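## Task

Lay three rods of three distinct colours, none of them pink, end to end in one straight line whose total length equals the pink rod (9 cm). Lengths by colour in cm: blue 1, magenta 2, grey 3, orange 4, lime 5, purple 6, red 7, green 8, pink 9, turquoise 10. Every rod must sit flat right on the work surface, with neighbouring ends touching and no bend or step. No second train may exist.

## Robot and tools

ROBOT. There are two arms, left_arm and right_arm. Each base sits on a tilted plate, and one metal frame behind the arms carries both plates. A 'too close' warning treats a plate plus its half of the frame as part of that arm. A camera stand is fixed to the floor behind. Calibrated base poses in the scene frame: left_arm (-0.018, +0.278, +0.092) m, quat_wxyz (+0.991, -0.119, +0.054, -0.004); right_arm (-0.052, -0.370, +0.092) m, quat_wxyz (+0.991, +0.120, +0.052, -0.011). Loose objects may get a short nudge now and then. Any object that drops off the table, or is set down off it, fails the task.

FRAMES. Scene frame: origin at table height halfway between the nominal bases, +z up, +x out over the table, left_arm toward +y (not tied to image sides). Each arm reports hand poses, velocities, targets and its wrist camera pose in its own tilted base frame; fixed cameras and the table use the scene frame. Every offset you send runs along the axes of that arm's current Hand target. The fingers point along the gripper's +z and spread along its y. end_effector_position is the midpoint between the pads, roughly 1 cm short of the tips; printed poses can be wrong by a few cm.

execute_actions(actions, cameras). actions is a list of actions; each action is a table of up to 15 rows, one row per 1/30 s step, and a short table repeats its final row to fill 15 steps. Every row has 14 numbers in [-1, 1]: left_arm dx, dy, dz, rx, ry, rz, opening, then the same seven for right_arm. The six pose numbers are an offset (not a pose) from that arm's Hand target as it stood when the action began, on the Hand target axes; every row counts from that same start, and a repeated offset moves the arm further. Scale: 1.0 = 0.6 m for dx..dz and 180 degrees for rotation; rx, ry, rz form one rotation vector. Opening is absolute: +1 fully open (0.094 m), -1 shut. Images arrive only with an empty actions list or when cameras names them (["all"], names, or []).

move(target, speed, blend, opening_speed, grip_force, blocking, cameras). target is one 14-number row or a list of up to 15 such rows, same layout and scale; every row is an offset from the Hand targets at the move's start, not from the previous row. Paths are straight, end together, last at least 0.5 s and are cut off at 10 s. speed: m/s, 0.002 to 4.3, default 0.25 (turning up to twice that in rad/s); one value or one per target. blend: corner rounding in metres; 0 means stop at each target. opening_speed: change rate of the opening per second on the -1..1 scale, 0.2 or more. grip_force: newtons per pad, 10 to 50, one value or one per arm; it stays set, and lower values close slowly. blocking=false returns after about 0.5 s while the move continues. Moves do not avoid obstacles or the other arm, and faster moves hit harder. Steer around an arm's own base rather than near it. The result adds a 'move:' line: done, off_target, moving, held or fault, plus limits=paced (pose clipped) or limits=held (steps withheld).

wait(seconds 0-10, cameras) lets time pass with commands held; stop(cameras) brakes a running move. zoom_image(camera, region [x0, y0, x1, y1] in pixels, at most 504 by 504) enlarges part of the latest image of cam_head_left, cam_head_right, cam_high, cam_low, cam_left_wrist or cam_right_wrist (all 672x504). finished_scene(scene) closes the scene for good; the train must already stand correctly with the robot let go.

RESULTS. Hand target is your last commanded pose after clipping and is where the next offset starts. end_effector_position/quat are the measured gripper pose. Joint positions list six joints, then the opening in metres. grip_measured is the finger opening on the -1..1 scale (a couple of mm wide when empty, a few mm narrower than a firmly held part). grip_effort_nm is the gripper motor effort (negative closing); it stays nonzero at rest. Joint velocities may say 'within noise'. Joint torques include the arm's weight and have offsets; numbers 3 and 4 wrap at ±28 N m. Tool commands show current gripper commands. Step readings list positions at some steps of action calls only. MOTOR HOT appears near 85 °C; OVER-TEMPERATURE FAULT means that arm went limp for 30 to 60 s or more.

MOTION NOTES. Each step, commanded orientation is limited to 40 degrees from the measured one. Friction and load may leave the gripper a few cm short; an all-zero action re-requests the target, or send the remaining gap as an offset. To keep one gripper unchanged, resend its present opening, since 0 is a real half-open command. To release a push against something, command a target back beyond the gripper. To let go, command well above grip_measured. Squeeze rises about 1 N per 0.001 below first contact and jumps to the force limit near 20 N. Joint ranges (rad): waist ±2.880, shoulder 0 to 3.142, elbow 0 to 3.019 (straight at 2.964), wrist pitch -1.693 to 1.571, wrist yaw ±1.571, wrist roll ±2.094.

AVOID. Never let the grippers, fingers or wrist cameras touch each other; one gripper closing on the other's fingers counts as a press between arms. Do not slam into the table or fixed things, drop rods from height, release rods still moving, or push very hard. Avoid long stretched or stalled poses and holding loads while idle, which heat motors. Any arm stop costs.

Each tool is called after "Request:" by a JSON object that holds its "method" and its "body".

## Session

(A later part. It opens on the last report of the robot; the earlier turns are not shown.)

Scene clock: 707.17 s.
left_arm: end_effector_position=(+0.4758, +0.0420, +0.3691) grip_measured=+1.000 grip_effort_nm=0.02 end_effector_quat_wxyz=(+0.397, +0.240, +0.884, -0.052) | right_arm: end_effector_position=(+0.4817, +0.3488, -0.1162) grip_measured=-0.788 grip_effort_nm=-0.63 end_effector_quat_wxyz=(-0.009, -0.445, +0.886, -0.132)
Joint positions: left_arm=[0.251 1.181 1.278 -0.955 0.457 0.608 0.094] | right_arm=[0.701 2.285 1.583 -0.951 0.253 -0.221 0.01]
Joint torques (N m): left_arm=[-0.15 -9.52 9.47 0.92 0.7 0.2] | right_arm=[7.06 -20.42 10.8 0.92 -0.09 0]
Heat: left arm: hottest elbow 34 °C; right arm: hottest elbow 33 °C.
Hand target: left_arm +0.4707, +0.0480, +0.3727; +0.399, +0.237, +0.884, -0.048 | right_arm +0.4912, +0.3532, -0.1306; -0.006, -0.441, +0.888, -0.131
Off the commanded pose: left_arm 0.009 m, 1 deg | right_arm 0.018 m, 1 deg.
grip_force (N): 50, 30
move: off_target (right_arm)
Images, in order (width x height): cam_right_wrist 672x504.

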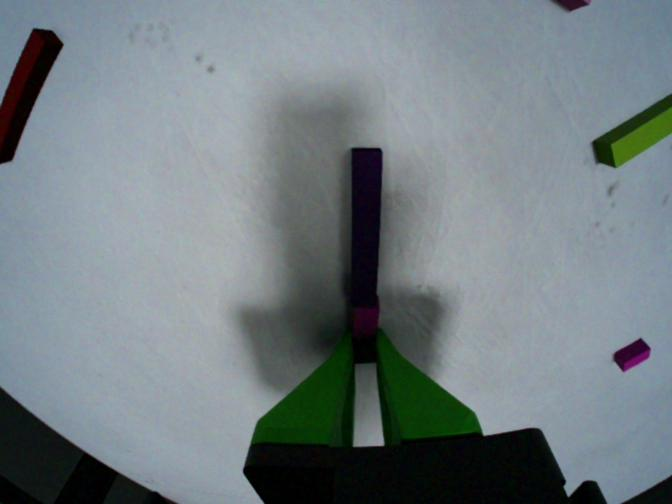

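Request:
{"method": "move", "body": {"target": [[0,0,0,0,0,0,1,0,0,0,0,0,0,-0.6]], "speed": 0.03, "opening_speed": 0.5, "cameras": ["cam_right_wrist"]}}

Request:
{"method": "zoom_image", "body": {"camera": "cam_right_wrist", "region": [280, 140, 460, 390]}}

Scene clock: 712.77 s.
left_arm: end_effector_position=(+0.4758, +0.0420, +0.3691) grip_measured=+1.000 grip_effort_nm=0.02 end_effector_quat_wxyz=(+0.397, +0.240, +0.884, -0.052) | right_arm: end_effector_position=(+0.4817, +0.3488, -0.1162) grip_measured=-0.602 grip_effort_nm=0.11 end_effector_quat_wxyz=(-0.009, -0.445, +0.886, -0.132)
Joint positions: left_arm=[0.251 1.181 1.278 -0.955 0.457 0.608 0.094] | right_arm=[0.701 2.285 1.583 -0.951 0.253 -0.221 0.019]
Joint torques (N m): left_arm=[0.26 -9.29 9.5 1.14 0.69 0.19] | right_arm=[7 -20.48 10.76 0.9 -0.1 -0.01]
Heat: left arm: hottest elbow 34 °C; right arm: hottest elbow 33 °C.
Hand target: left_arm +0.4707, +0.0480, +0.3727; +0.399, +0.237, +0.884, -0.048 | right_arm +0.4912, +0.3532, -0.1306; -0.006, -0.441, +0.888, -0.131
Off the commanded pose: left_arm 0.009 m, 1 deg | right_arm 0.018 m, 1 deg.
grip_force (N): 50, 30
move: off_target (right_arm)
Images, in order (width x height): cam_right_wrist 672x504.

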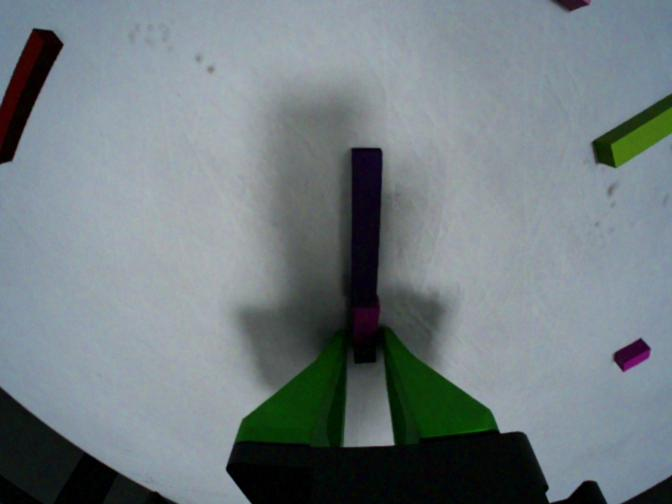

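Scaled by 2.016 from the camera's 672x504 image, which has a finer 960x720 frame.

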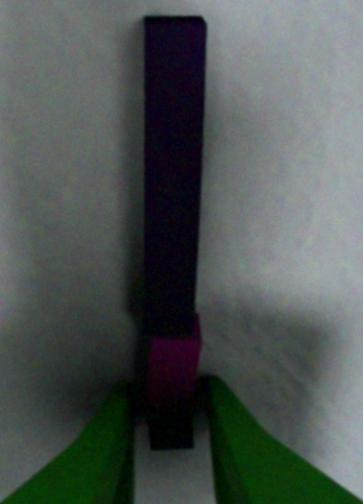

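Request:
{"method": "move", "body": {"target": [[0,0,0,0,0,0,1,-0.03,0,0,0,0,0,-0.6]], "speed": 0.05, "cameras": ["cam_right_wrist"]}}

Request:
{"method": "zoom_image", "body": {"camera": "cam_right_wrist", "region": [280, 160, 460, 410]}}

Scene clock: 719.33 s.
left_arm: end_effector_position=(+0.4758, +0.0420, +0.3691) grip_measured=+1.000 grip_effort_nm=0.02 end_effector_quat_wxyz=(+0.397, +0.240, +0.884, -0.052) | right_arm: end_effector_position=(+0.4970, +0.3616, -0.1178) grip_measured=-0.602 grip_effort_nm=0.11 end_effector_quat_wxyz=(+0.001, -0.444, +0.886, -0.129)
Joint positions: left_arm=[0.251 1.181 1.278 -0.955 0.457 0.608 0.094] | right_arm=[0.701 2.318 1.645 -0.958 0.253 -0.221 0.019]
Joint torques (N m): left_arm=[0.21 -8.7 9.58 0.94 0.68 0.18] | right_arm=[7.71 -20.6 12.18 -0.23 -0.11 0.04]
Heat: left arm: hottest elbow 34 °C; right arm: hottest elbow 33 °C.
Hand target: left_arm +0.4707, +0.0480, +0.3727; +0.399, +0.237, +0.884, -0.048 | right_arm +0.5021, +0.3672, -0.1330; -0.006, -0.441, +0.888, -0.131
Off the commanded pose: left_arm 0.009 m, 1 deg | right_arm 0.017 m, 1 deg.
grip_force (N): 50, 30
move: off_target (right_arm)
Images, in order (width x height): cam_right_wrist 672x504.

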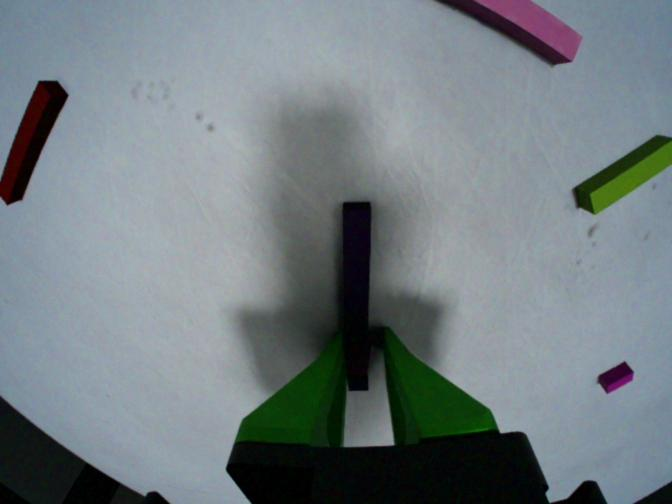

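Scaled by 2.016 from the camera's 672x504 image, which has a finer 960x720 frame.

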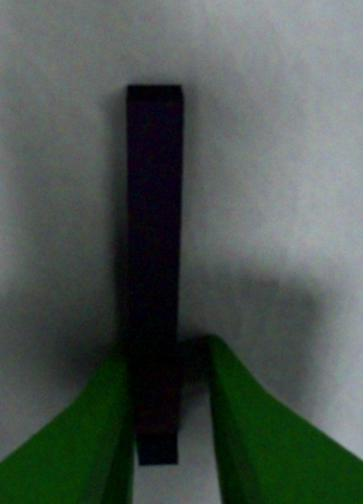

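Request:
{"method": "move", "body": {"target": [[0,0,0,0,0,0,1,0,0.015,0,0,0,0,-0.6]], "speed": 0.05}}

Request:
{"method": "move", "body": {"target": [[0,0,0,0,0,0,1,0,0.006,0,0,0,0,-0.6]], "speed": 0.05, "cameras": ["cam_right_wrist"]}}

Request:
{"method": "zoom_image", "body": {"camera": "cam_right_wrist", "region": [280, 160, 460, 410]}}

Scene clock: 725.87 s.
left_arm: end_effector_position=(+0.4758, +0.0420, +0.3691) grip_measured=+1.000 grip_effort_nm=0.02 end_effector_quat_wxyz=(+0.397, +0.240, +0.884, -0.052) | right_arm: end_effector_position=(+0.4970, +0.3616, -0.1178) grip_measured=-0.602 grip_effort_nm=0.11 end_effector_quat_wxyz=(+0.001, -0.442, +0.888, -0.129)
Joint positions: left_arm=[0.251 1.181 1.278 -0.955 0.457 0.608 0.094] | right_arm=[0.701 2.318 1.645 -0.958 0.253 -0.215 0.019]
Joint torques (N m): left_arm=[-0.38 -9.64 9.54 1.07 0.68 0.16] | right_arm=[8.47 -20.72 11.37 -0.09 -0.13 0.12]
Heat: left arm: hottest elbow 34 °C; right arm: hottest elbow 33 °C.
Hand target: left_arm +0.4707, +0.0480, +0.3727; +0.399, +0.237, +0.884, -0.048 | right_arm +0.4950, +0.3723, -0.1350; -0.006, -0.441, +0.888, -0.131
Off the commanded pose: left_arm 0.009 m, 1 deg | right_arm 0.020 m, 1 deg.
grip_force (N): 50, 30
move: off_target (right_arm)

Scene clock: 726.57 s.
left_arm: end_effector_position=(+0.4758, +0.0420, +0.3691) grip_measured=+1.000 grip_effort_nm=0.02 end_effector_quat_wxyz=(+0.397, +0.240, +0.884, -0.052) | right_arm: end_effector_position=(+0.4969, +0.3618, -0.1178) grip_measured=-0.602 grip_effort_nm=0.11 end_effector_quat_wxyz=(+0.002, -0.439, +0.889, -0.129)
Joint positions: left_arm=[0.251 1.181 1.278 -0.955 0.457 0.608 0.094] | right_arm=[0.701 2.318 1.645 -0.958 0.253 -0.209 0.019]
Joint torques (N m): left_arm=[0.09 -9.47 9.42 1.03 0.71 0.17] | right_arm=[9.29 -20.6 11.17 0.08 -0.15 0.16]
Heat: left arm: hottest elbow 34 °C; right arm: hottest elbow 33 °C.
Hand target: left_arm +0.4707, +0.0480, +0.3727; +0.399, +0.237, +0.884, -0.048 | right_arm +0.4922, +0.3744, -0.1358; -0.006, -0.441, +0.888, -0.131
Off the commanded pose: left_arm 0.009 m, 1 deg | right_arm 0.022 m, 1 deg.
grip_force (N): 50, 30
move: off_target (right_arm)
Images, in order (width x height): cam_right_wrist 672x504.

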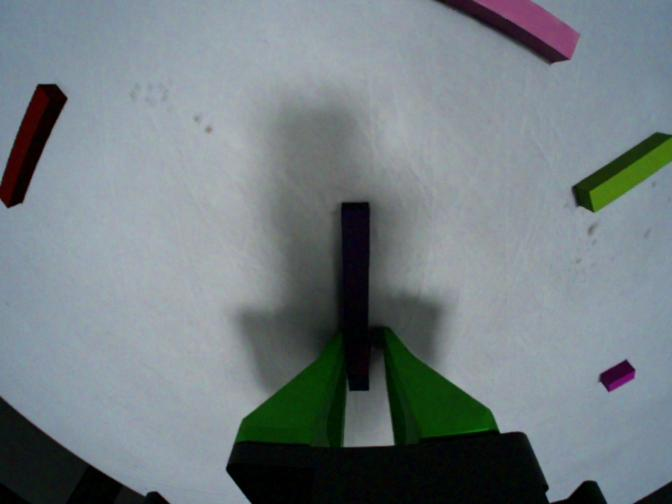

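Scaled by 2.016 from the camera's 672x504 image, which has a finer 960x720 frame.

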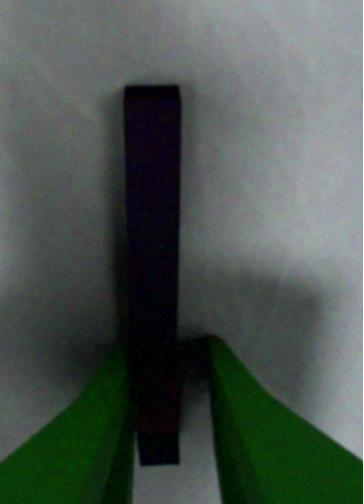

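Request:
{"method": "move", "body": {"target": [[0,0,0,0,0,0,1,0,0.008,0,0,0,0,-0.6]], "speed": 0.05, "cameras": ["cam_right_wrist"]}}

Request:
{"method": "zoom_image", "body": {"camera": "cam_right_wrist", "region": [280, 160, 460, 410]}}

Scene clock: 731.23 s.
left_arm: end_effector_position=(+0.4758, +0.0420, +0.3691) grip_measured=+1.000 grip_effort_nm=0.02 end_effector_quat_wxyz=(+0.397, +0.240, +0.884, -0.052) | right_arm: end_effector_position=(+0.4928, +0.3664, -0.1192) grip_measured=-0.602 grip_effort_nm=0.11 end_effector_quat_wxyz=(+0.002, -0.440, +0.888, -0.130)
Joint positions: left_arm=[0.251 1.181 1.278 -0.955 0.457 0.608 0.094] | right_arm=[0.711 2.32 1.645 -0.958 0.253 -0.202 0.019]
Joint torques (N m): left_arm=[0.32 -10.11 9.4 0.95 0.7 0.17] | right_arm=[9.29 -20.84 10.91 0.12 -0.16 0.13]
Heat: left arm: hottest elbow 34 °C; right arm: hottest elbow 33 °C.
Hand target: left_arm +0.4707, +0.0480, +0.3727; +0.399, +0.237, +0.884, -0.048 | right_arm +0.4884, +0.3773, -0.1368; -0.006, -0.441, +0.888, -0.131
Off the commanded pose: left_arm 0.009 m, 1 deg | right_arm 0.021 m, 1 deg.
grip_force (N): 50, 30
move: off_target (right_arm)
Images, in order (width x height): cam_right_wrist 672x504.

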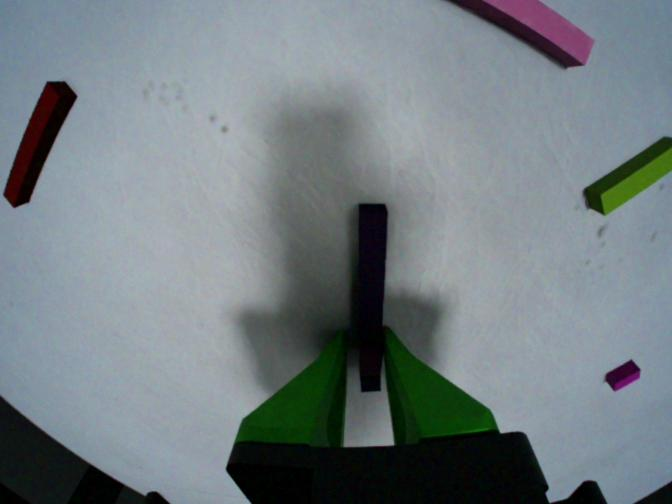

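Scaled by 2.016 from the camera's 672x504 image, which has a finer 960x720 frame.

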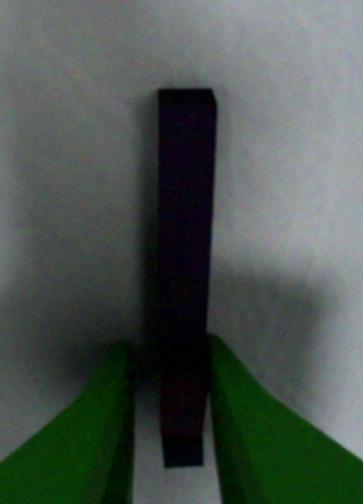

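Request:
{"method": "move", "body": {"target": [[0,0,0,0,0,0,1,0,0,0,0,0,0,-0.84]], "speed": 0.05, "cameras": ["cam_right_wrist"]}}

Request:
{"method": "zoom_image", "body": {"camera": "cam_right_wrist", "region": [280, 160, 460, 410]}}

Scene clock: 735.17 s.
left_arm: end_effector_position=(+0.4758, +0.0420, +0.3691) grip_measured=+1.000 grip_effort_nm=0.02 end_effector_quat_wxyz=(+0.397, +0.240, +0.884, -0.052) | right_arm: end_effector_position=(+0.4928, +0.3664, -0.1192) grip_measured=-0.787 grip_effort_nm=-0.59 end_effector_quat_wxyz=(+0.002, -0.440, +0.888, -0.130)
Joint positions: left_arm=[0.251 1.181 1.278 -0.955 0.457 0.608 0.094] | right_arm=[0.711 2.32 1.645 -0.958 0.253 -0.201 0.01]
Joint torques (N m): left_arm=[0.38 -9.64 9.5 0.87 0.69 0.18] | right_arm=[9 -20.66 10.89 0.06 -0.17 0.13]
Heat: left arm: hottest elbow 34 °C; right arm: hottest elbow 33 °C.
Hand target: left_arm +0.4707, +0.0480, +0.3727; +0.399, +0.237, +0.884, -0.048 | right_arm +0.4884, +0.3773, -0.1368; -0.006, -0.441, +0.888, -0.131
Off the commanded pose: left_arm 0.009 m, 1 deg | right_arm 0.021 m, 1 deg.
grip_force (N): 50, 30
move: off_target (right_arm)
Images, in order (width x height): cam_right_wrist 672x504.

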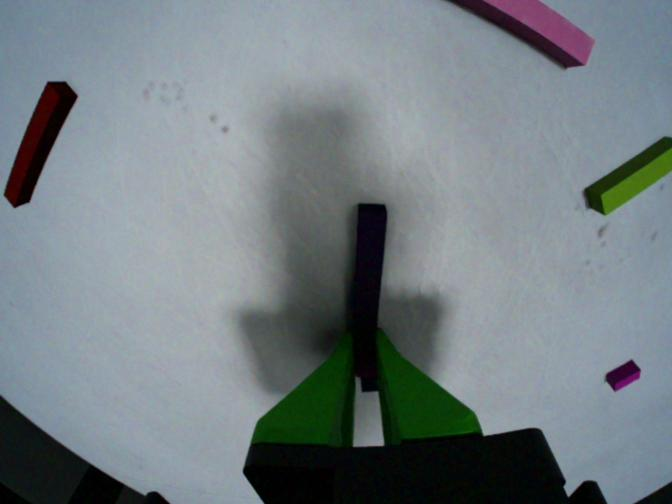

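Scaled by 2.016 from the camera's 672x504 image, which has a finer 960x720 frame.

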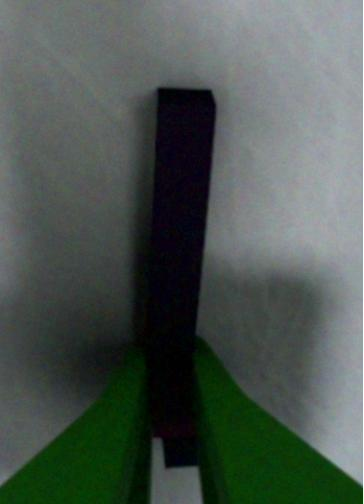

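Request:
{"method": "move", "body": {"target": [[0,0,0,0,0,0,1,0,0,0,0,0,0,-0.6],[0,0,0,0,0,0,1,0.048,0,0,0,0,0,-0.6]], "speed": 0.05, "opening_speed": 0.5, "cameras": ["cam_right_wrist"]}}

Request:
{"method": "zoom_image", "body": {"camera": "cam_right_wrist", "region": [280, 160, 460, 410]}}

Scene clock: 763.53 s.
left_arm: end_effector_position=(+0.4758, +0.0420, +0.3691) grip_measured=+1.000 grip_effort_nm=0.02 end_effector_quat_wxyz=(+0.397, +0.240, +0.884, -0.052) | right_arm: end_effector_position=(+0.4850, +0.3596, -0.1194) grip_measured=-0.602 grip_effort_nm=0.11 end_effector_quat_wxyz=(+0.008, -0.440, +0.889, -0.128)
Joint positions: left_arm=[0.251 1.181 1.278 -0.955 0.457 0.608 0.094] | right_arm=[0.711 2.293 1.589 -0.917 0.253 -0.201 0.019]
Joint torques (N m): left_arm=[0.03 -8.94 9.46 0.87 0.66 0.16] | right_arm=[8.06 -23.53 5.37 0.66 -0.14 0.03]
Heat: left arm: hottest elbow 34 °C; right arm: hottest elbow 33 °C.
Hand target: left_arm +0.4707, +0.0480, +0.3727; +0.399, +0.237, +0.884, -0.048 | right_arm +0.4710, +0.3548, -0.1331; -0.006, -0.441, +0.888, -0.131
Off the commanded pose: left_arm 0.009 m, 1 deg | right_arm 0.020 m, 2 deg.
grip_force (N): 50, 30
move: off_target (right_arm)
Images, in order (width x height): cam_right_wrist 672x504.

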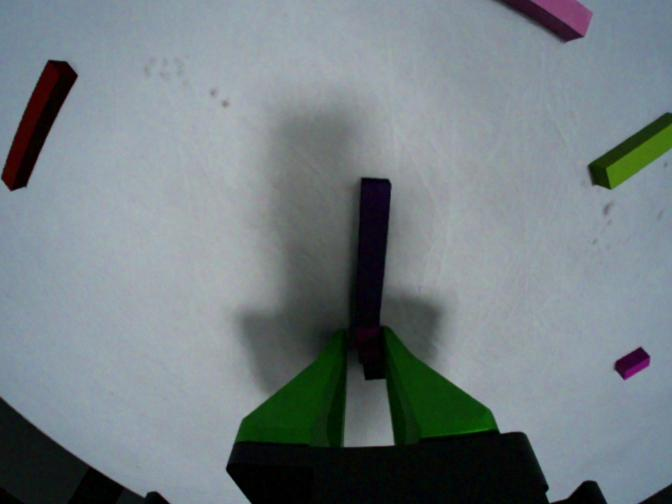

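Scaled by 2.016 from the camera's 672x504 image, which has a finer 960x720 frame.

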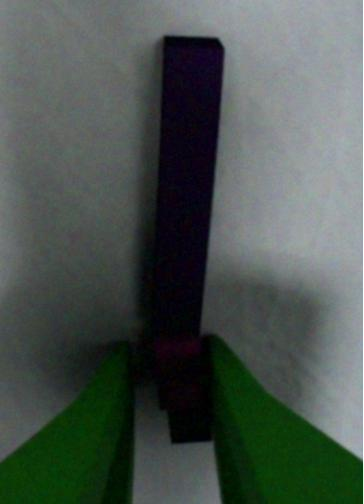

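Request:
{"method": "move", "body": {"target": [[0,0,0,0,0,0,1,0.013,0,0,0,0,0.02,-0.6]], "speed": 0.05, "cameras": ["cam_right_wrist"]}}

Request:
{"method": "zoom_image", "body": {"camera": "cam_right_wrist", "region": [280, 160, 460, 410]}}

Scene clock: 771.80 s.
left_arm: end_effector_position=(+0.4758, +0.0420, +0.3691) grip_measured=+1.000 grip_effort_nm=0.02 end_effector_quat_wxyz=(+0.397, +0.240, +0.884, -0.052) | right_arm: end_effector_position=(+0.4798, +0.3552, -0.1190) grip_measured=-0.602 grip_effort_nm=0.11 end_effector_quat_wxyz=(+0.012, -0.416, +0.900, -0.128)
Joint positions: left_arm=[0.251 1.181 1.278 -0.955 0.457 0.608 0.094] | right_arm=[0.711 2.277 1.559 -0.9 0.253 -0.149 0.019]
Joint torques (N m): left_arm=[0.09 -9.88 9.54 0.95 0.69 0.17] | right_arm=[8.06 -23.24 5.23 0.51 -0.14 0.14]
Heat: left arm: hottest elbow 34 °C; right arm: hottest shoulder 32 °C.
Hand target: left_arm +0.4707, +0.0480, +0.3727; +0.399, +0.237, +0.884, -0.048 | right_arm +0.4662, +0.3488, -0.1321; -0.001, -0.413, +0.901, -0.131
Off the commanded pose: left_arm 0.009 m, 1 deg | right_arm 0.020 m, 2 deg.
grip_force (N): 50, 30
move: off_target (right_arm)
Images, in order (width x height): cam_right_wrist 672x504.

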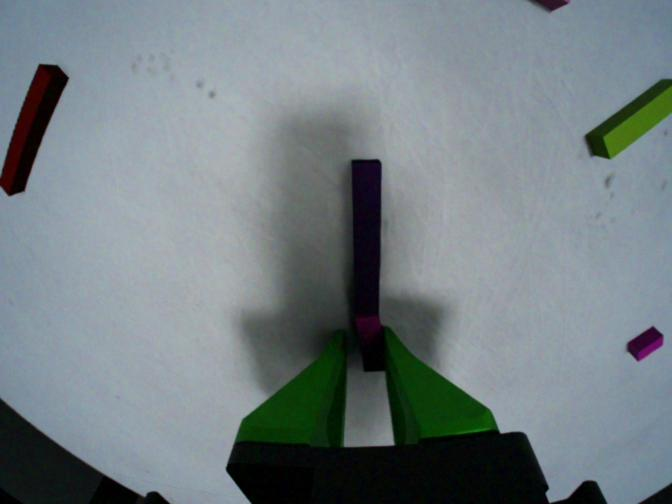

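Scaled by 2.016 from the camera's 672x504 image, which has a finer 960x720 frame.

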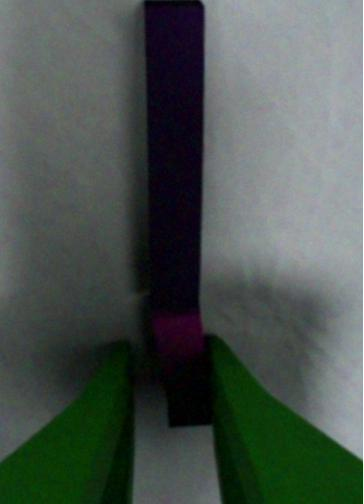

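Request:
{"method": "move", "body": {"target": [[0,0,0,0,0,0,1,0.013,-0.002,0,0,0,0,-0.6],[0,0,0,0,0,0,1,0.013,-0.002,0,0,0,0,-0.84]], "speed": 0.05, "cameras": ["cam_right_wrist"]}}

Request:
{"method": "zoom_image", "body": {"camera": "cam_right_wrist", "region": [280, 140, 460, 390]}}

Scene clock: 776.70 s.
left_arm: end_effector_position=(+0.4758, +0.0420, +0.3691) grip_measured=+1.000 grip_effort_nm=0.02 end_effector_quat_wxyz=(+0.397, +0.240, +0.884, -0.052) | right_arm: end_effector_position=(+0.4740, +0.3502, -0.1184) grip_measured=-0.788 grip_effort_nm=-0.61 end_effector_quat_wxyz=(+0.012, -0.416, +0.900, -0.127)
Joint positions: left_arm=[0.251 1.181 1.278 -0.955 0.457 0.608 0.094] | right_arm=[0.711 2.261 1.528 -0.886 0.252 -0.149 0.01]
Joint torques (N m): left_arm=[-0.44 -9.35 9.36 1.02 0.68 0.15] | right_arm=[7.59 -22.42 5.19 0.58 -0.11 0.08]
Heat: left arm: hottest elbow 34 °C; right arm: hottest shoulder 32 °C.
Hand target: left_arm +0.4707, +0.0480, +0.3727; +0.399, +0.237, +0.884, -0.048 | right_arm +0.4620, +0.3422, -0.1309; -0.001, -0.413, +0.901, -0.131
Off the commanded pose: left_arm 0.009 m, 1 deg | right_arm 0.019 m, 2 deg.
grip_force (N): 50, 30
move: off_target (right_arm); target 2's new opening was sent with right_arm's hand 0.019 m and 2 deg from that target
Images, in order (width x height): cam_right_wrist 672x504.

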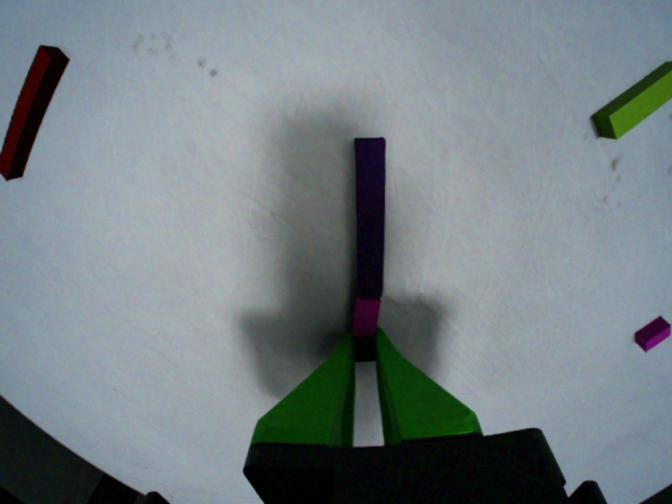

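Scaled by 2.016 from the camera's 672x504 image, which has a finer 960x720 frame.

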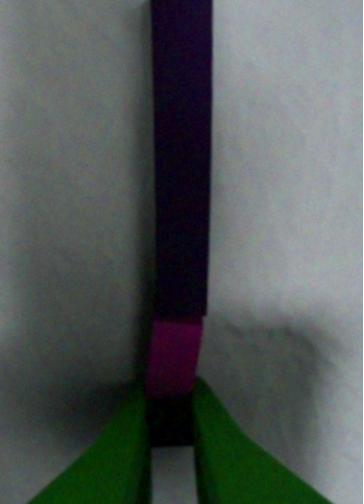

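Request:
{"method": "move", "body": {"target": [[0,0,0,0,0,0,1,0.10,0,0,0,0,0,-0.84],[0,0,0,0,0,0,1,0.10,0,0,0,0,0,-0.4],[0,0,0,0,0,0,1,0.10,0,-0.15,0,0,0,-0.4]], "speed": 0.1, "opening_speed": 1.0, "cameras": ["cam_right_wrist","cam_high"]}}

Scene clock: 818.90 s.
left_arm: end_effector_position=(+0.4758, +0.0420, +0.3691) grip_measured=+1.000 grip_effort_nm=0.02 end_effector_quat_wxyz=(+0.397, +0.240, +0.884, -0.052) | right_arm: end_effector_position=(+0.4102, +0.3052, -0.0502) grip_measured=-0.402 grip_effort_nm=0.11 end_effector_quat_wxyz=(-0.014, -0.415, +0.899, -0.135)
Joint positions: left_arm=[0.251 1.181 1.278 -0.955 0.457 0.608 0.094] | right_arm=[0.725 2.021 1.303 -0.961 0.251 -0.126 0.028]
Joint torques (N m): left_arm=[-0.38 -9.35 9.47 0.94 0.68 0.19] | right_arm=[7.71 -20.6 9.83 -0.24 -0.17 0.11]
Motor temperatures (°C): left_arm=[21 27 34 22 22 19 21] | right_arm=[28 34 31 22 21 21 23]
Heat: left arm: hottest elbow 34 °C; right arm: hottest shoulder 34 °C.
Hand target: left_arm +0.4707, +0.0480, +0.3727; +0.399, +0.237, +0.884, -0.048 | right_arm +0.4129, +0.3187, -0.0375; -0.002, -0.413, +0.901, -0.131
Off the commanded pose: left_arm 0.009 m, 1 deg | right_arm 0.019 m, 2 deg.
grip_force (N): 50, 30
move: off_target (right_arm); target 2's new opening was sent with right_arm's hand 0.016 m and 1 deg from that target
Images, in order (width x height): cam_high 672x504, cam_right_wrist 672x504.

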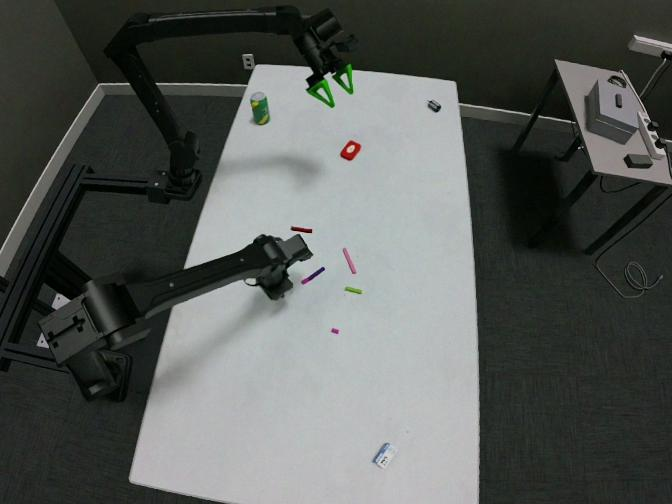

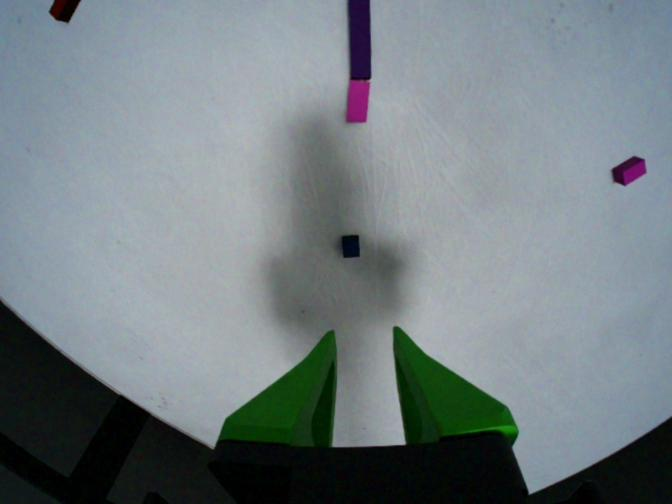

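Request:
{"method": "move", "body": {"target": [[0,0,0,0,0,0,1,-0.242,0.01,0,0,0,0,-0.4],[0,0,0,0,0,0,1,-0.242,0.01,0.105,0,0,0,-0.4]], "speed": 0.15, "blend": [0.02,0], "cameras": ["cam_right_wrist"]}}

Scene clock: 833.97 s.
left_arm: end_effector_position=(+0.4758, +0.0420, +0.3691) grip_measured=+1.000 grip_effort_nm=0.02 end_effector_quat_wxyz=(+0.397, +0.240, +0.884, -0.052) | right_arm: end_effector_position=(+0.5029, +0.4107, -0.1055) grip_measured=-0.402 grip_effort_nm=0.11 end_effector_quat_wxyz=(-0.007, -0.415, +0.900, -0.134)
Joint positions: left_arm=[0.251 1.181 1.278 -0.955 0.457 0.608 0.094] | right_arm=[0.752 2.4 1.848 -1.119 0.249 -0.099 0.028]
Joint torques (N m): left_arm=[-0.67 -9.05 9.47 0.92 0.67 0.17] | right_arm=[7.53 -23.71 11.15 0.95 -0.11 -0.06]
Heat: left arm: hottest elbow 34 °C; right arm: hottest shoulder 32 °C.
Hand target: left_arm +0.4707, +0.0480, +0.3727; +0.399, +0.237, +0.884, -0.048 | right_arm +0.5107, +0.4156, -0.1160; -0.002, -0.413, +0.901, -0.131
Off the commanded pose: left_arm 0.009 m, 1 deg | right_arm 0.014 m, 1 deg.
grip_force (N): 50, 30
move: off_target (right_arm)
Images, in order (width x height): cam_right_wrist 672x504.

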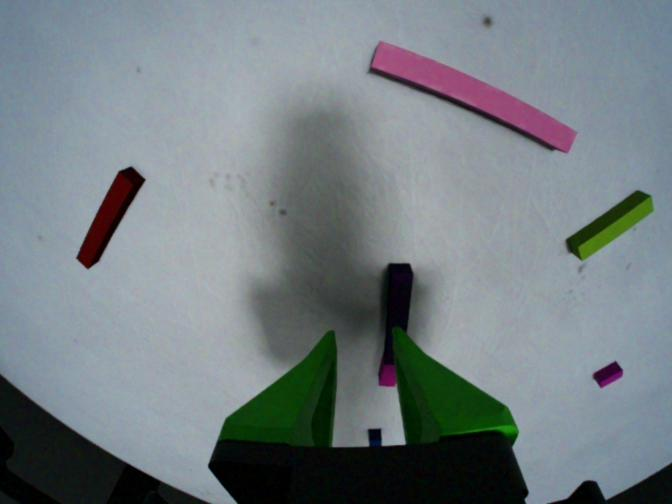

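Request:
{"method": "move", "body": {"target": [[0,0,0,0,0,0,1,0,-0.048,0,0,0,0,-0.4],[0,0,0,0,0,0,1,0,-0.048,0.022,0,0,0,-0.4]], "speed": 0.1, "blend": [0.01,0], "cameras": ["cam_right_wrist"]}}

Scene clock: 842.17 s.
left_arm: end_effector_position=(+0.4758, +0.0420, +0.3691) grip_measured=+1.000 grip_effort_nm=0.02 end_effector_quat_wxyz=(+0.397, +0.240, +0.884, -0.052) | right_arm: end_effector_position=(+0.5196, +0.3961, -0.1059) grip_measured=-0.402 grip_effort_nm=0.11 end_effector_quat_wxyz=(-0.004, -0.412, +0.902, -0.131)
Joint positions: left_arm=[0.251 1.181 1.278 -0.955 0.457 0.608 0.094] | right_arm=[0.718 2.4 1.848 -1.103 0.25 -0.13 0.028]
Joint torques (N m): left_arm=[0.73 -9.58 9.63 0.92 0.68 0.16] | right_arm=[6.65 -22.89 11.93 0.83 0.03 -0.2]
Heat: left arm: hottest elbow 35 °C; right arm: hottest shoulder 33 °C.
Hand target: left_arm +0.4707, +0.0480, +0.3727; +0.399, +0.237, +0.884, -0.048 | right_arm +0.5336, +0.3944, -0.1219; -0.002, -0.413, +0.901, -0.131
Off the commanded pose: left_arm 0.009 m, 1 deg | right_arm 0.021 m, 0 deg.
grip_force (N): 50, 30
move: off_target (right_arm); blend cut to 0.0066 m at target 1
Images, in order (width x height): cam_right_wrist 672x504.

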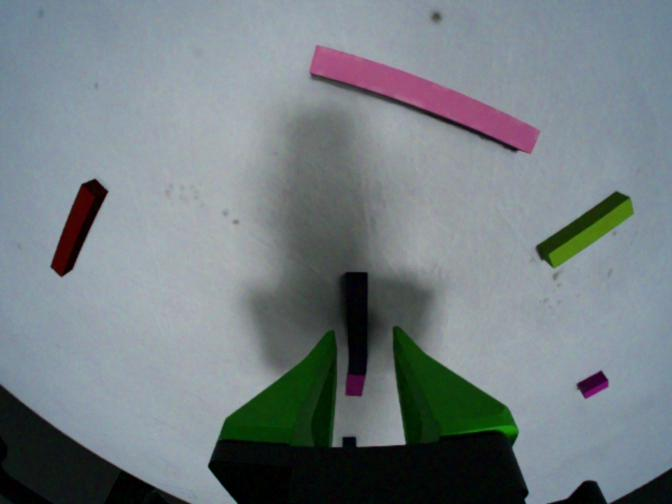

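Request:
{"method": "move", "body": {"target": [[0,0,0,0,0,0,1,0.005,0.004,0.018,0,0,0,-0.4],[0,0,0,0,0,0,1,0.005,0.004,0.018,0,0,0,-0.84]], "speed": 0.07, "cameras": ["cam_right_wrist"]}}

Scene clock: 849.30 s.
left_arm: end_effector_position=(+0.4758, +0.0420, +0.3691) grip_measured=+1.000 grip_effort_nm=0.02 end_effector_quat_wxyz=(+0.397, +0.240, +0.884, -0.052) | right_arm: end_effector_position=(+0.5232, +0.3992, -0.1102) grip_measured=-0.838 grip_effort_nm=-0.06 end_effector_quat_wxyz=(+0.005, -0.412, +0.902, -0.128)
Joint positions: left_arm=[0.251 1.181 1.278 -0.955 0.457 0.608 0.094] | right_arm=[0.718 2.406 1.848 -1.077 0.25 -0.132 0.008]
Joint torques (N m): left_arm=[-1.14 -9.47 9.55 1.07 0.66 0.2] | right_arm=[6.83 -22.77 10.17 0.91 0.01 -0.22]
Heat: left arm: hottest elbow 35 °C; right arm: hottest shoulder 33 °C.
Hand target: left_arm +0.4707, +0.0480, +0.3727; +0.399, +0.237, +0.884, -0.048 | right_arm +0.5310, +0.3912, -0.1324; -0.002, -0.413, +0.901, -0.131
Off the commanded pose: left_arm 0.009 m, 1 deg | right_arm 0.025 m, 1 deg.
grip_force (N): 50, 30
move: off_target (right_arm); target 2's new opening was sent with right_arm's hand 0.025 m and 1 deg from that target
Images, in order (width x height): cam_right_wrist 672x504.

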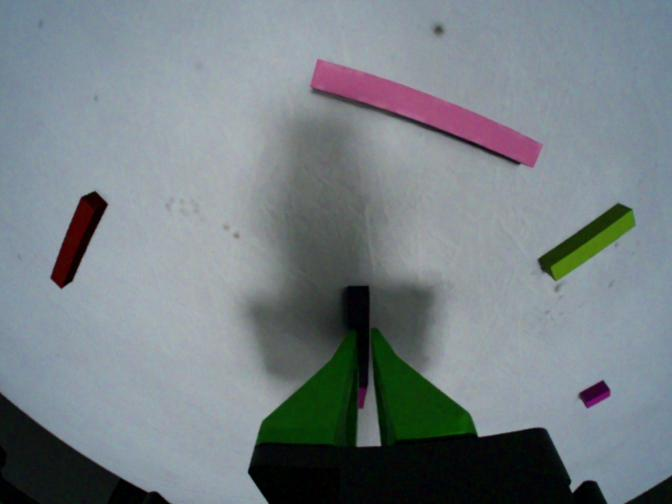

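Request:
{"method": "move", "body": {"target": [[0,0,0,0,0,0,1,0,0,0,0,0,0,-0.5],[0,0,0,0,0,0,1,0,0.002,0.0125,0,0,0,-0.5],[0,0,0,0,0,0,1,0,0.002,0.0125,0,0,0,-0.84]], "speed": 0.07, "opening_speed": 1.0, "cameras": ["cam_right_wrist"]}}

Scene clock: 855.37 s.
left_arm: end_effector_position=(+0.4758, +0.0420, +0.3691) grip_measured=+1.000 grip_effort_nm=0.02 end_effector_quat_wxyz=(+0.397, +0.240, +0.884, -0.052) | right_arm: end_effector_position=(+0.5235, +0.3994, -0.1176) grip_measured=-0.790 grip_effort_nm=-0.59 end_effector_quat_wxyz=(+0.006, -0.413, +0.902, -0.128)
Joint positions: left_arm=[0.251 1.181 1.278 -0.955 0.457 0.608 0.094] | right_arm=[0.718 2.418 1.848 -1.064 0.25 -0.133 0.01]
Joint torques (N m): left_arm=[-0.32 -9.47 9.5 1.05 0.66 0.18] | right_arm=[6.48 -23.12 9.91 0.99 -0.01 -0.22]
Heat: left arm: hottest elbow 35 °C; right arm: hottest shoulder 33 °C.
Hand target: left_arm +0.4707, +0.0480, +0.3727; +0.399, +0.237, +0.884, -0.048 | right_arm +0.5309, +0.3901, -0.1400; -0.002, -0.413, +0.901, -0.131
Off the commanded pose: left_arm 0.009 m, 1 deg | right_arm 0.025 m, 1 deg.
grip_force (N): 50, 30
move: off_target (right_arm); target 3's new opening was sent with right_arm's hand 0.025 m and 1 deg from that target
Images, in order (width x height): cam_right_wrist 672x504.

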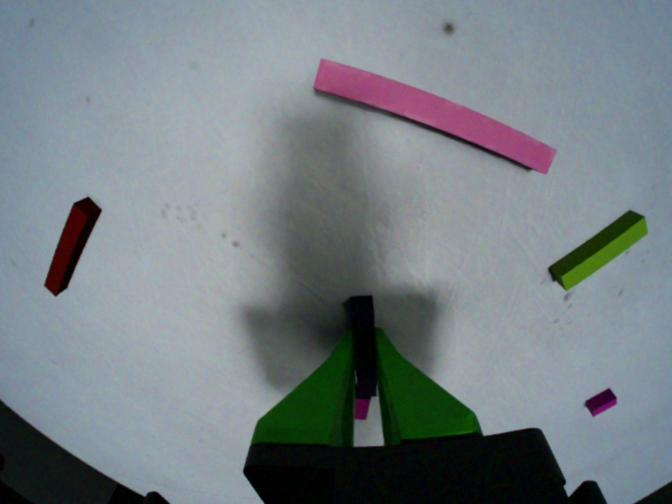

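Request:
{"method": "move", "body": {"target": [[0,0,0,0,0,0,1,-0.055,0,-0.004,0,0,0.042,-0.84]], "speed": 0.07, "cameras": ["cam_right_wrist"]}}

Scene clock: 863.70 s.
left_arm: end_effector_position=(+0.4758, +0.0420, +0.3691) grip_measured=+1.000 grip_effort_nm=0.02 end_effector_quat_wxyz=(+0.397, +0.240, +0.884, -0.052) | right_arm: end_effector_position=(+0.5450, +0.4182, -0.1197) grip_measured=-0.791 grip_effort_nm=-0.64 end_effector_quat_wxyz=(+0.016, -0.365, +0.922, -0.126)
Joint positions: left_arm=[0.251 1.181 1.278 -0.955 0.457 0.608 0.094] | right_arm=[0.718 2.49 1.988 -1.124 0.25 -0.029 0.01]
Joint torques (N m): left_arm=[-0.03 -9.58 9.46 0.95 0.67 0.2] | right_arm=[7.53 -23.06 13.15 -0.1 -0.01 0.09]
Heat: left arm: hottest elbow 35 °C; right arm: hottest shoulder 33 °C.
Hand target: left_arm +0.4707, +0.0480, +0.3727; +0.399, +0.237, +0.884, -0.048 | right_arm +0.5525, +0.4153, -0.1413; +0.007, -0.353, +0.927, -0.131
Off the commanded pose: left_arm 0.009 m, 1 deg | right_arm 0.023 m, 2 deg.
grip_force (N): 50, 30
move: off_target (right_arm)
Images, in order (width x height): cam_right_wrist 672x504.

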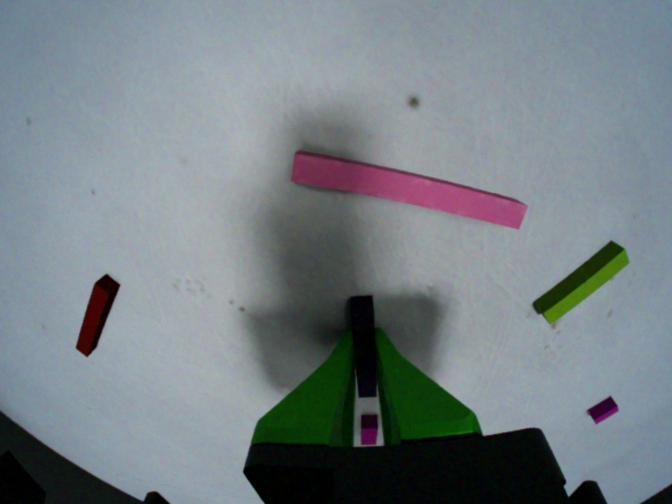

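Request:
{"method": "move", "body": {"target": [[0,0,0,0,0,0,1,0,0,0,0,0,0,-0.4],[0,0,0,0,0,0,1,0.13,0,-0.012,0,0,0,-0.4]], "speed": 0.08, "opening_speed": 1.0, "cameras": ["cam_right_wrist"]}}

Scene clock: 875.03 s.
left_arm: end_effector_position=(+0.4758, +0.0420, +0.3691) grip_measured=+1.000 grip_effort_nm=0.02 end_effector_quat_wxyz=(+0.397, +0.240, +0.884, -0.052) | right_arm: end_effector_position=(+0.4955, +0.3750, -0.1215) grip_measured=-0.402 grip_effort_nm=0.11 end_effector_quat_wxyz=(+0.011, -0.363, +0.923, -0.128)
Joint positions: left_arm=[0.251 1.181 1.278 -0.955 0.457 0.608 0.094] | right_arm=[0.718 2.342 1.682 -0.979 0.25 -0.024 0.028]
Joint torques (N m): left_arm=[-0.21 -9.52 9.43 1.02 0.66 0.17] | right_arm=[6.95 -25.11 6.11 0.85 -0.01 0.11]
Heat: left arm: hottest elbow 35 °C; right arm: hottest elbow 34 °C.
Hand target: left_arm +0.4707, +0.0480, +0.3727; +0.399, +0.237, +0.884, -0.048 | right_arm +0.4931, +0.3658, -0.1282; +0.007, -0.353, +0.926, -0.131
Off the commanded pose: left_arm 0.009 m, 1 deg | right_arm 0.011 m, 1 deg.
grip_force (N): 50, 30
move: off_target (right_arm)
Images, in order (width x height): cam_right_wrist 672x504.

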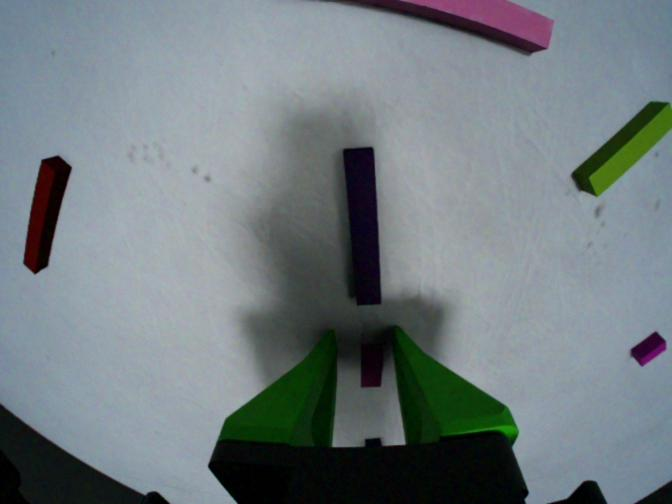

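Request:
{"method": "move", "body": {"target": [[0,0,0,0,0,0,1,0.024,0,-0.014,0,0,0,-0.4]], "speed": 0.08, "cameras": ["cam_right_wrist"]}}

Scene clock: 880.80 s.
left_arm: end_effector_position=(+0.4758, +0.0420, +0.3691) grip_measured=+1.000 grip_effort_nm=0.02 end_effector_quat_wxyz=(+0.397, +0.240, +0.884, -0.052) | right_arm: end_effector_position=(+0.4816, +0.3628, -0.1201) grip_measured=-0.402 grip_effort_nm=0.11 end_effector_quat_wxyz=(+0.003, -0.363, +0.922, -0.131)
Joint positions: left_arm=[0.251 1.181 1.278 -0.955 0.457 0.608 0.094] | right_arm=[0.718 2.31 1.62 -0.965 0.25 -0.022 0.028]
Joint torques (N m): left_arm=[-0.5 -9.47 9.61 0.88 0.67 0.16] | right_arm=[7.12 -25.29 6.26 0.84 0 0.11]
Heat: left arm: hottest elbow 35 °C; right arm: hottest shoulder 33 °C.
Hand target: left_arm +0.4707, +0.0480, +0.3727; +0.399, +0.237, +0.884, -0.048 | right_arm +0.4813, +0.3584, -0.1190; +0.007, -0.353, +0.927, -0.131
Off the commanded pose: left_arm 0.009 m, 1 deg | right_arm 0.005 m, 1 deg.
grip_force (N): 50, 30
move: done
Images, in order (width x height): cam_right_wrist 672x504.

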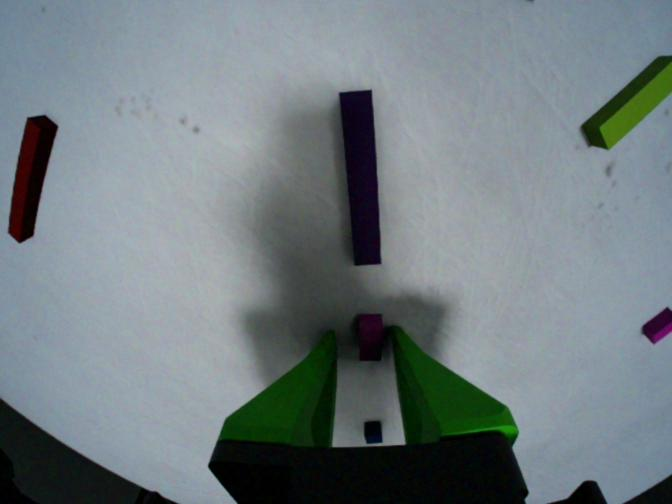

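Request:
{"method": "move", "body": {"target": [[0,0,0,0,0,0,1,0,0,0,0,0,0,-0.84],[0,0,0,0,0,0,1,-0.06,0,-0.004,0,0,0,-0.84]], "speed": 0.06, "cameras": ["cam_right_wrist"]}}

Request:
{"method": "zoom_image", "body": {"camera": "cam_right_wrist", "region": [270, 140, 450, 390]}}

Scene clock: 889.70 s.
left_arm: end_effector_position=(+0.4758, +0.0420, +0.3691) grip_measured=+1.000 grip_effort_nm=0.02 end_effector_quat_wxyz=(+0.397, +0.240, +0.884, -0.052) | right_arm: end_effector_position=(+0.5004, +0.3792, -0.1086) grip_measured=-0.788 grip_effort_nm=-0.63 end_effector_quat_wxyz=(+0.011, -0.362, +0.923, -0.128)
Joint positions: left_arm=[0.251 1.181 1.278 -0.955 0.457 0.608 0.094] | right_arm=[0.718 2.336 1.711 -1.015 0.25 -0.021 0.01]
Joint torques (N m): left_arm=[0.32 -9.76 9.52 0.94 0.67 0.16] | right_arm=[7.18 -21.77 12.3 -0.17 -0.02 0.11]
Heat: left arm: hottest elbow 35 °C; right arm: hottest elbow 33 °C.
Hand target: left_arm +0.4707, +0.0480, +0.3727; +0.399, +0.237, +0.884, -0.048 | right_arm +0.5081, +0.3826, -0.1195; +0.007, -0.353, +0.927, -0.131
Off the commanded pose: left_arm 0.009 m, 1 deg | right_arm 0.014 m, 1 deg.
grip_force (N): 50, 30
move: off_target (right_arm)
Images, in order (width x height): cam_right_wrist 672x504.

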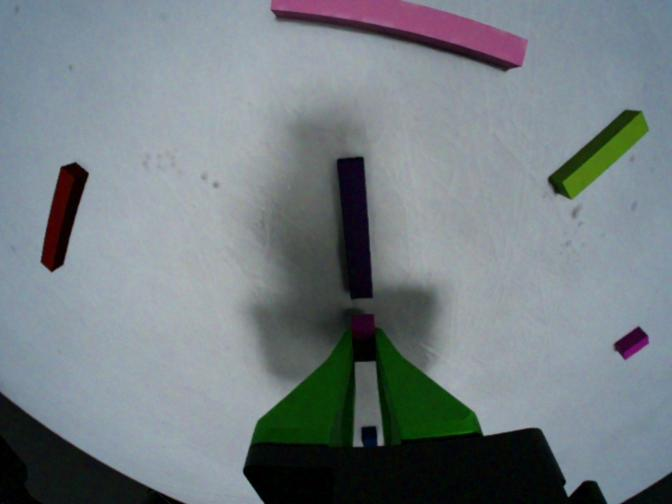

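Scaled by 2.016 from the camera's 672x504 image, which has a finer 960x720 frame.

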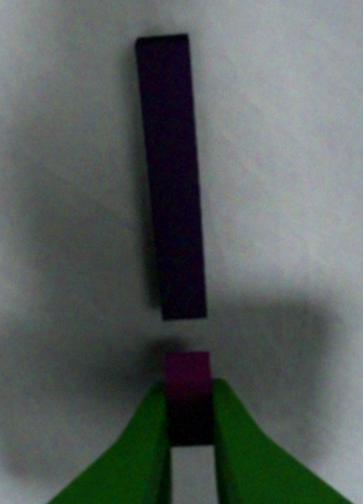

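Request:
{"method": "move", "body": {"target": [[0,0,0,0,0,0,1,-0.008,0,0.014,0,0,-0.011,-0.84]], "speed": 0.06, "cameras": ["cam_right_wrist"]}}

Request:
{"method": "zoom_image", "body": {"camera": "cam_right_wrist", "region": [270, 140, 450, 390]}}

Scene clock: 899.80 s.
left_arm: end_effector_position=(+0.4758, +0.0420, +0.3691) grip_measured=+1.000 grip_effort_nm=0.02 end_effector_quat_wxyz=(+0.397, +0.240, +0.884, -0.052) | right_arm: end_effector_position=(+0.5004, +0.3793, -0.1193) grip_measured=-0.788 grip_effort_nm=-0.64 end_effector_quat_wxyz=(+0.005, -0.364, +0.922, -0.130)
Joint positions: left_arm=[0.251 1.181 1.278 -0.955 0.457 0.608 0.094] | right_arm=[0.718 2.359 1.724 -1.015 0.25 -0.025 0.01]
Joint torques (N m): left_arm=[-0.44 -9.82 9.61 0.9 0.66 0.14] | right_arm=[7.06 -22.07 12.78 -0.09 0.01 -0.23]
Heat: left arm: hottest elbow 35 °C; right arm: hottest shoulder 33 °C.
Hand target: left_arm +0.4707, +0.0480, +0.3727; +0.399, +0.237, +0.884, -0.048 | right_arm +0.5126, +0.3837, -0.1280; +0.005, -0.369, +0.920, -0.131
Off the commanded pose: left_arm 0.009 m, 1 deg | right_arm 0.016 m, 1 deg.
grip_force (N): 50, 30
move: off_target (right_arm)
Images, in order (width x height): cam_right_wrist 672x504.

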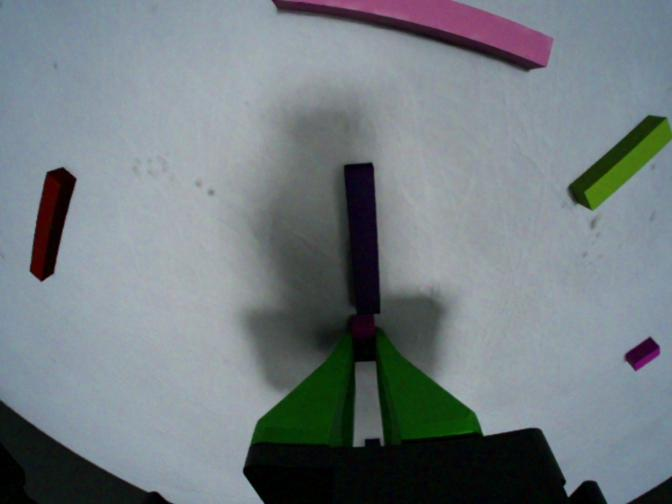

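Scaled by 2.016 from the camera's 672x504 image, which has a finer 960x720 frame.

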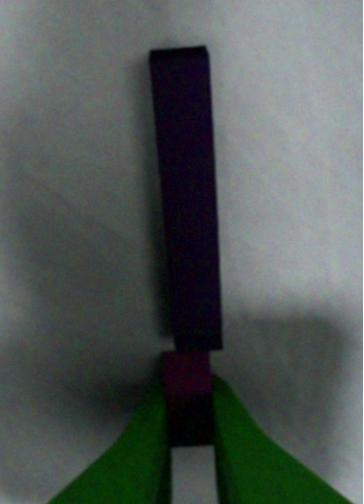

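Request:
{"method": "move", "body": {"target": [[0,0,0,0,0,0,1,-0.003,-0.019,0.0,0,0,0,-0.84]], "speed": 0.06}}

Request:
{"method": "move", "body": {"target": [[0,0,0,0,0,0,1,0,-0.004,0.0,0,0,0,-0.84]], "speed": 0.06, "cameras": ["cam_right_wrist"]}}

Request:
{"method": "zoom_image", "body": {"camera": "cam_right_wrist", "region": [270, 140, 450, 390]}}

Scene clock: 912.20 s.
left_arm: end_effector_position=(+0.4758, +0.0420, +0.3691) grip_measured=+1.000 grip_effort_nm=0.02 end_effector_quat_wxyz=(+0.397, +0.240, +0.884, -0.052) | right_arm: end_effector_position=(+0.5045, +0.3828, -0.1160) grip_measured=-0.788 grip_effort_nm=-0.64 end_effector_quat_wxyz=(+0.009, -0.371, +0.920, -0.129)
Joint positions: left_arm=[0.251 1.181 1.278 -0.955 0.457 0.608 0.094] | right_arm=[0.718 2.359 1.735 -1.015 0.25 -0.041 0.01]
Joint torques (N m): left_arm=[0.03 -9.76 9.57 1.11 0.67 0.16] | right_arm=[5.83 -22.24 12.71 -0.18 0.03 -0.22]
Heat: left arm: hottest elbow 35 °C; right arm: hottest shoulder 34 °C.
Hand target: left_arm +0.4707, +0.0480, +0.3727; +0.399, +0.237, +0.884, -0.048 | right_arm +0.5216, +0.3770, -0.1254; +0.005, -0.369, +0.920, -0.131
Off the commanded pose: left_arm 0.009 m, 1 deg | right_arm 0.020 m, 1 deg.
grip_force (N): 50, 30
move: off_target (right_arm)

Scene clock: 912.90 s.
left_arm: end_effector_position=(+0.4758, +0.0420, +0.3691) grip_measured=+1.000 grip_effort_nm=0.02 end_effector_quat_wxyz=(+0.397, +0.240, +0.884, -0.052) | right_arm: end_effector_position=(+0.5061, +0.3807, -0.1160) grip_measured=-0.788 grip_effort_nm=-0.64 end_effector_quat_wxyz=(+0.009, -0.371, +0.920, -0.129)
Joint positions: left_arm=[0.251 1.181 1.278 -0.955 0.457 0.608 0.094] | right_arm=[0.714 2.359 1.735 -1.015 0.25 -0.046 0.01]
Joint torques (N m): left_arm=[-0.21 -9.17 9.62 1.01 0.7 0.16] | right_arm=[5.83 -22.42 12.81 -0.24 0.03 -0.18]
Heat: left arm: hottest elbow 35 °C; right arm: hottest shoulder 34 °C.
Hand target: left_arm +0.4707, +0.0480, +0.3727; +0.399, +0.237, +0.884, -0.048 | right_arm +0.5232, +0.3754, -0.1249; +0.005, -0.369, +0.920, -0.131
Off the commanded pose: left_arm 0.009 m, 1 deg | right_arm 0.020 m, 1 deg.
grip_force (N): 50, 30
move: off_target (right_arm)
Images, in order (width x height): cam_right_wrist 672x504.

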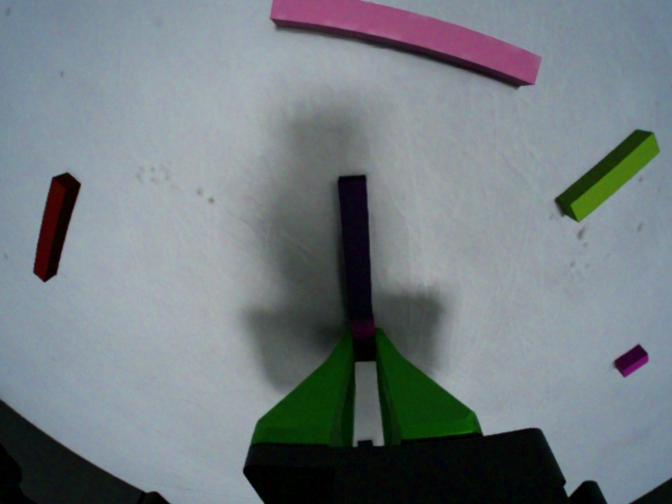

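Scaled by 2.016 from the camera's 672x504 image, which has a finer 960x720 frame.

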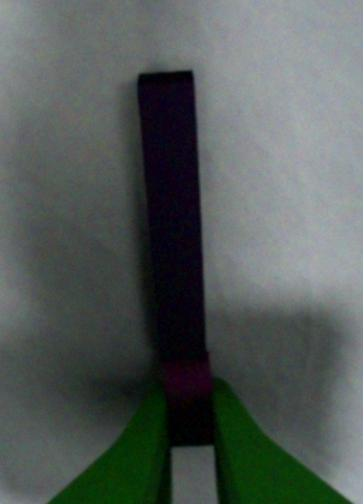

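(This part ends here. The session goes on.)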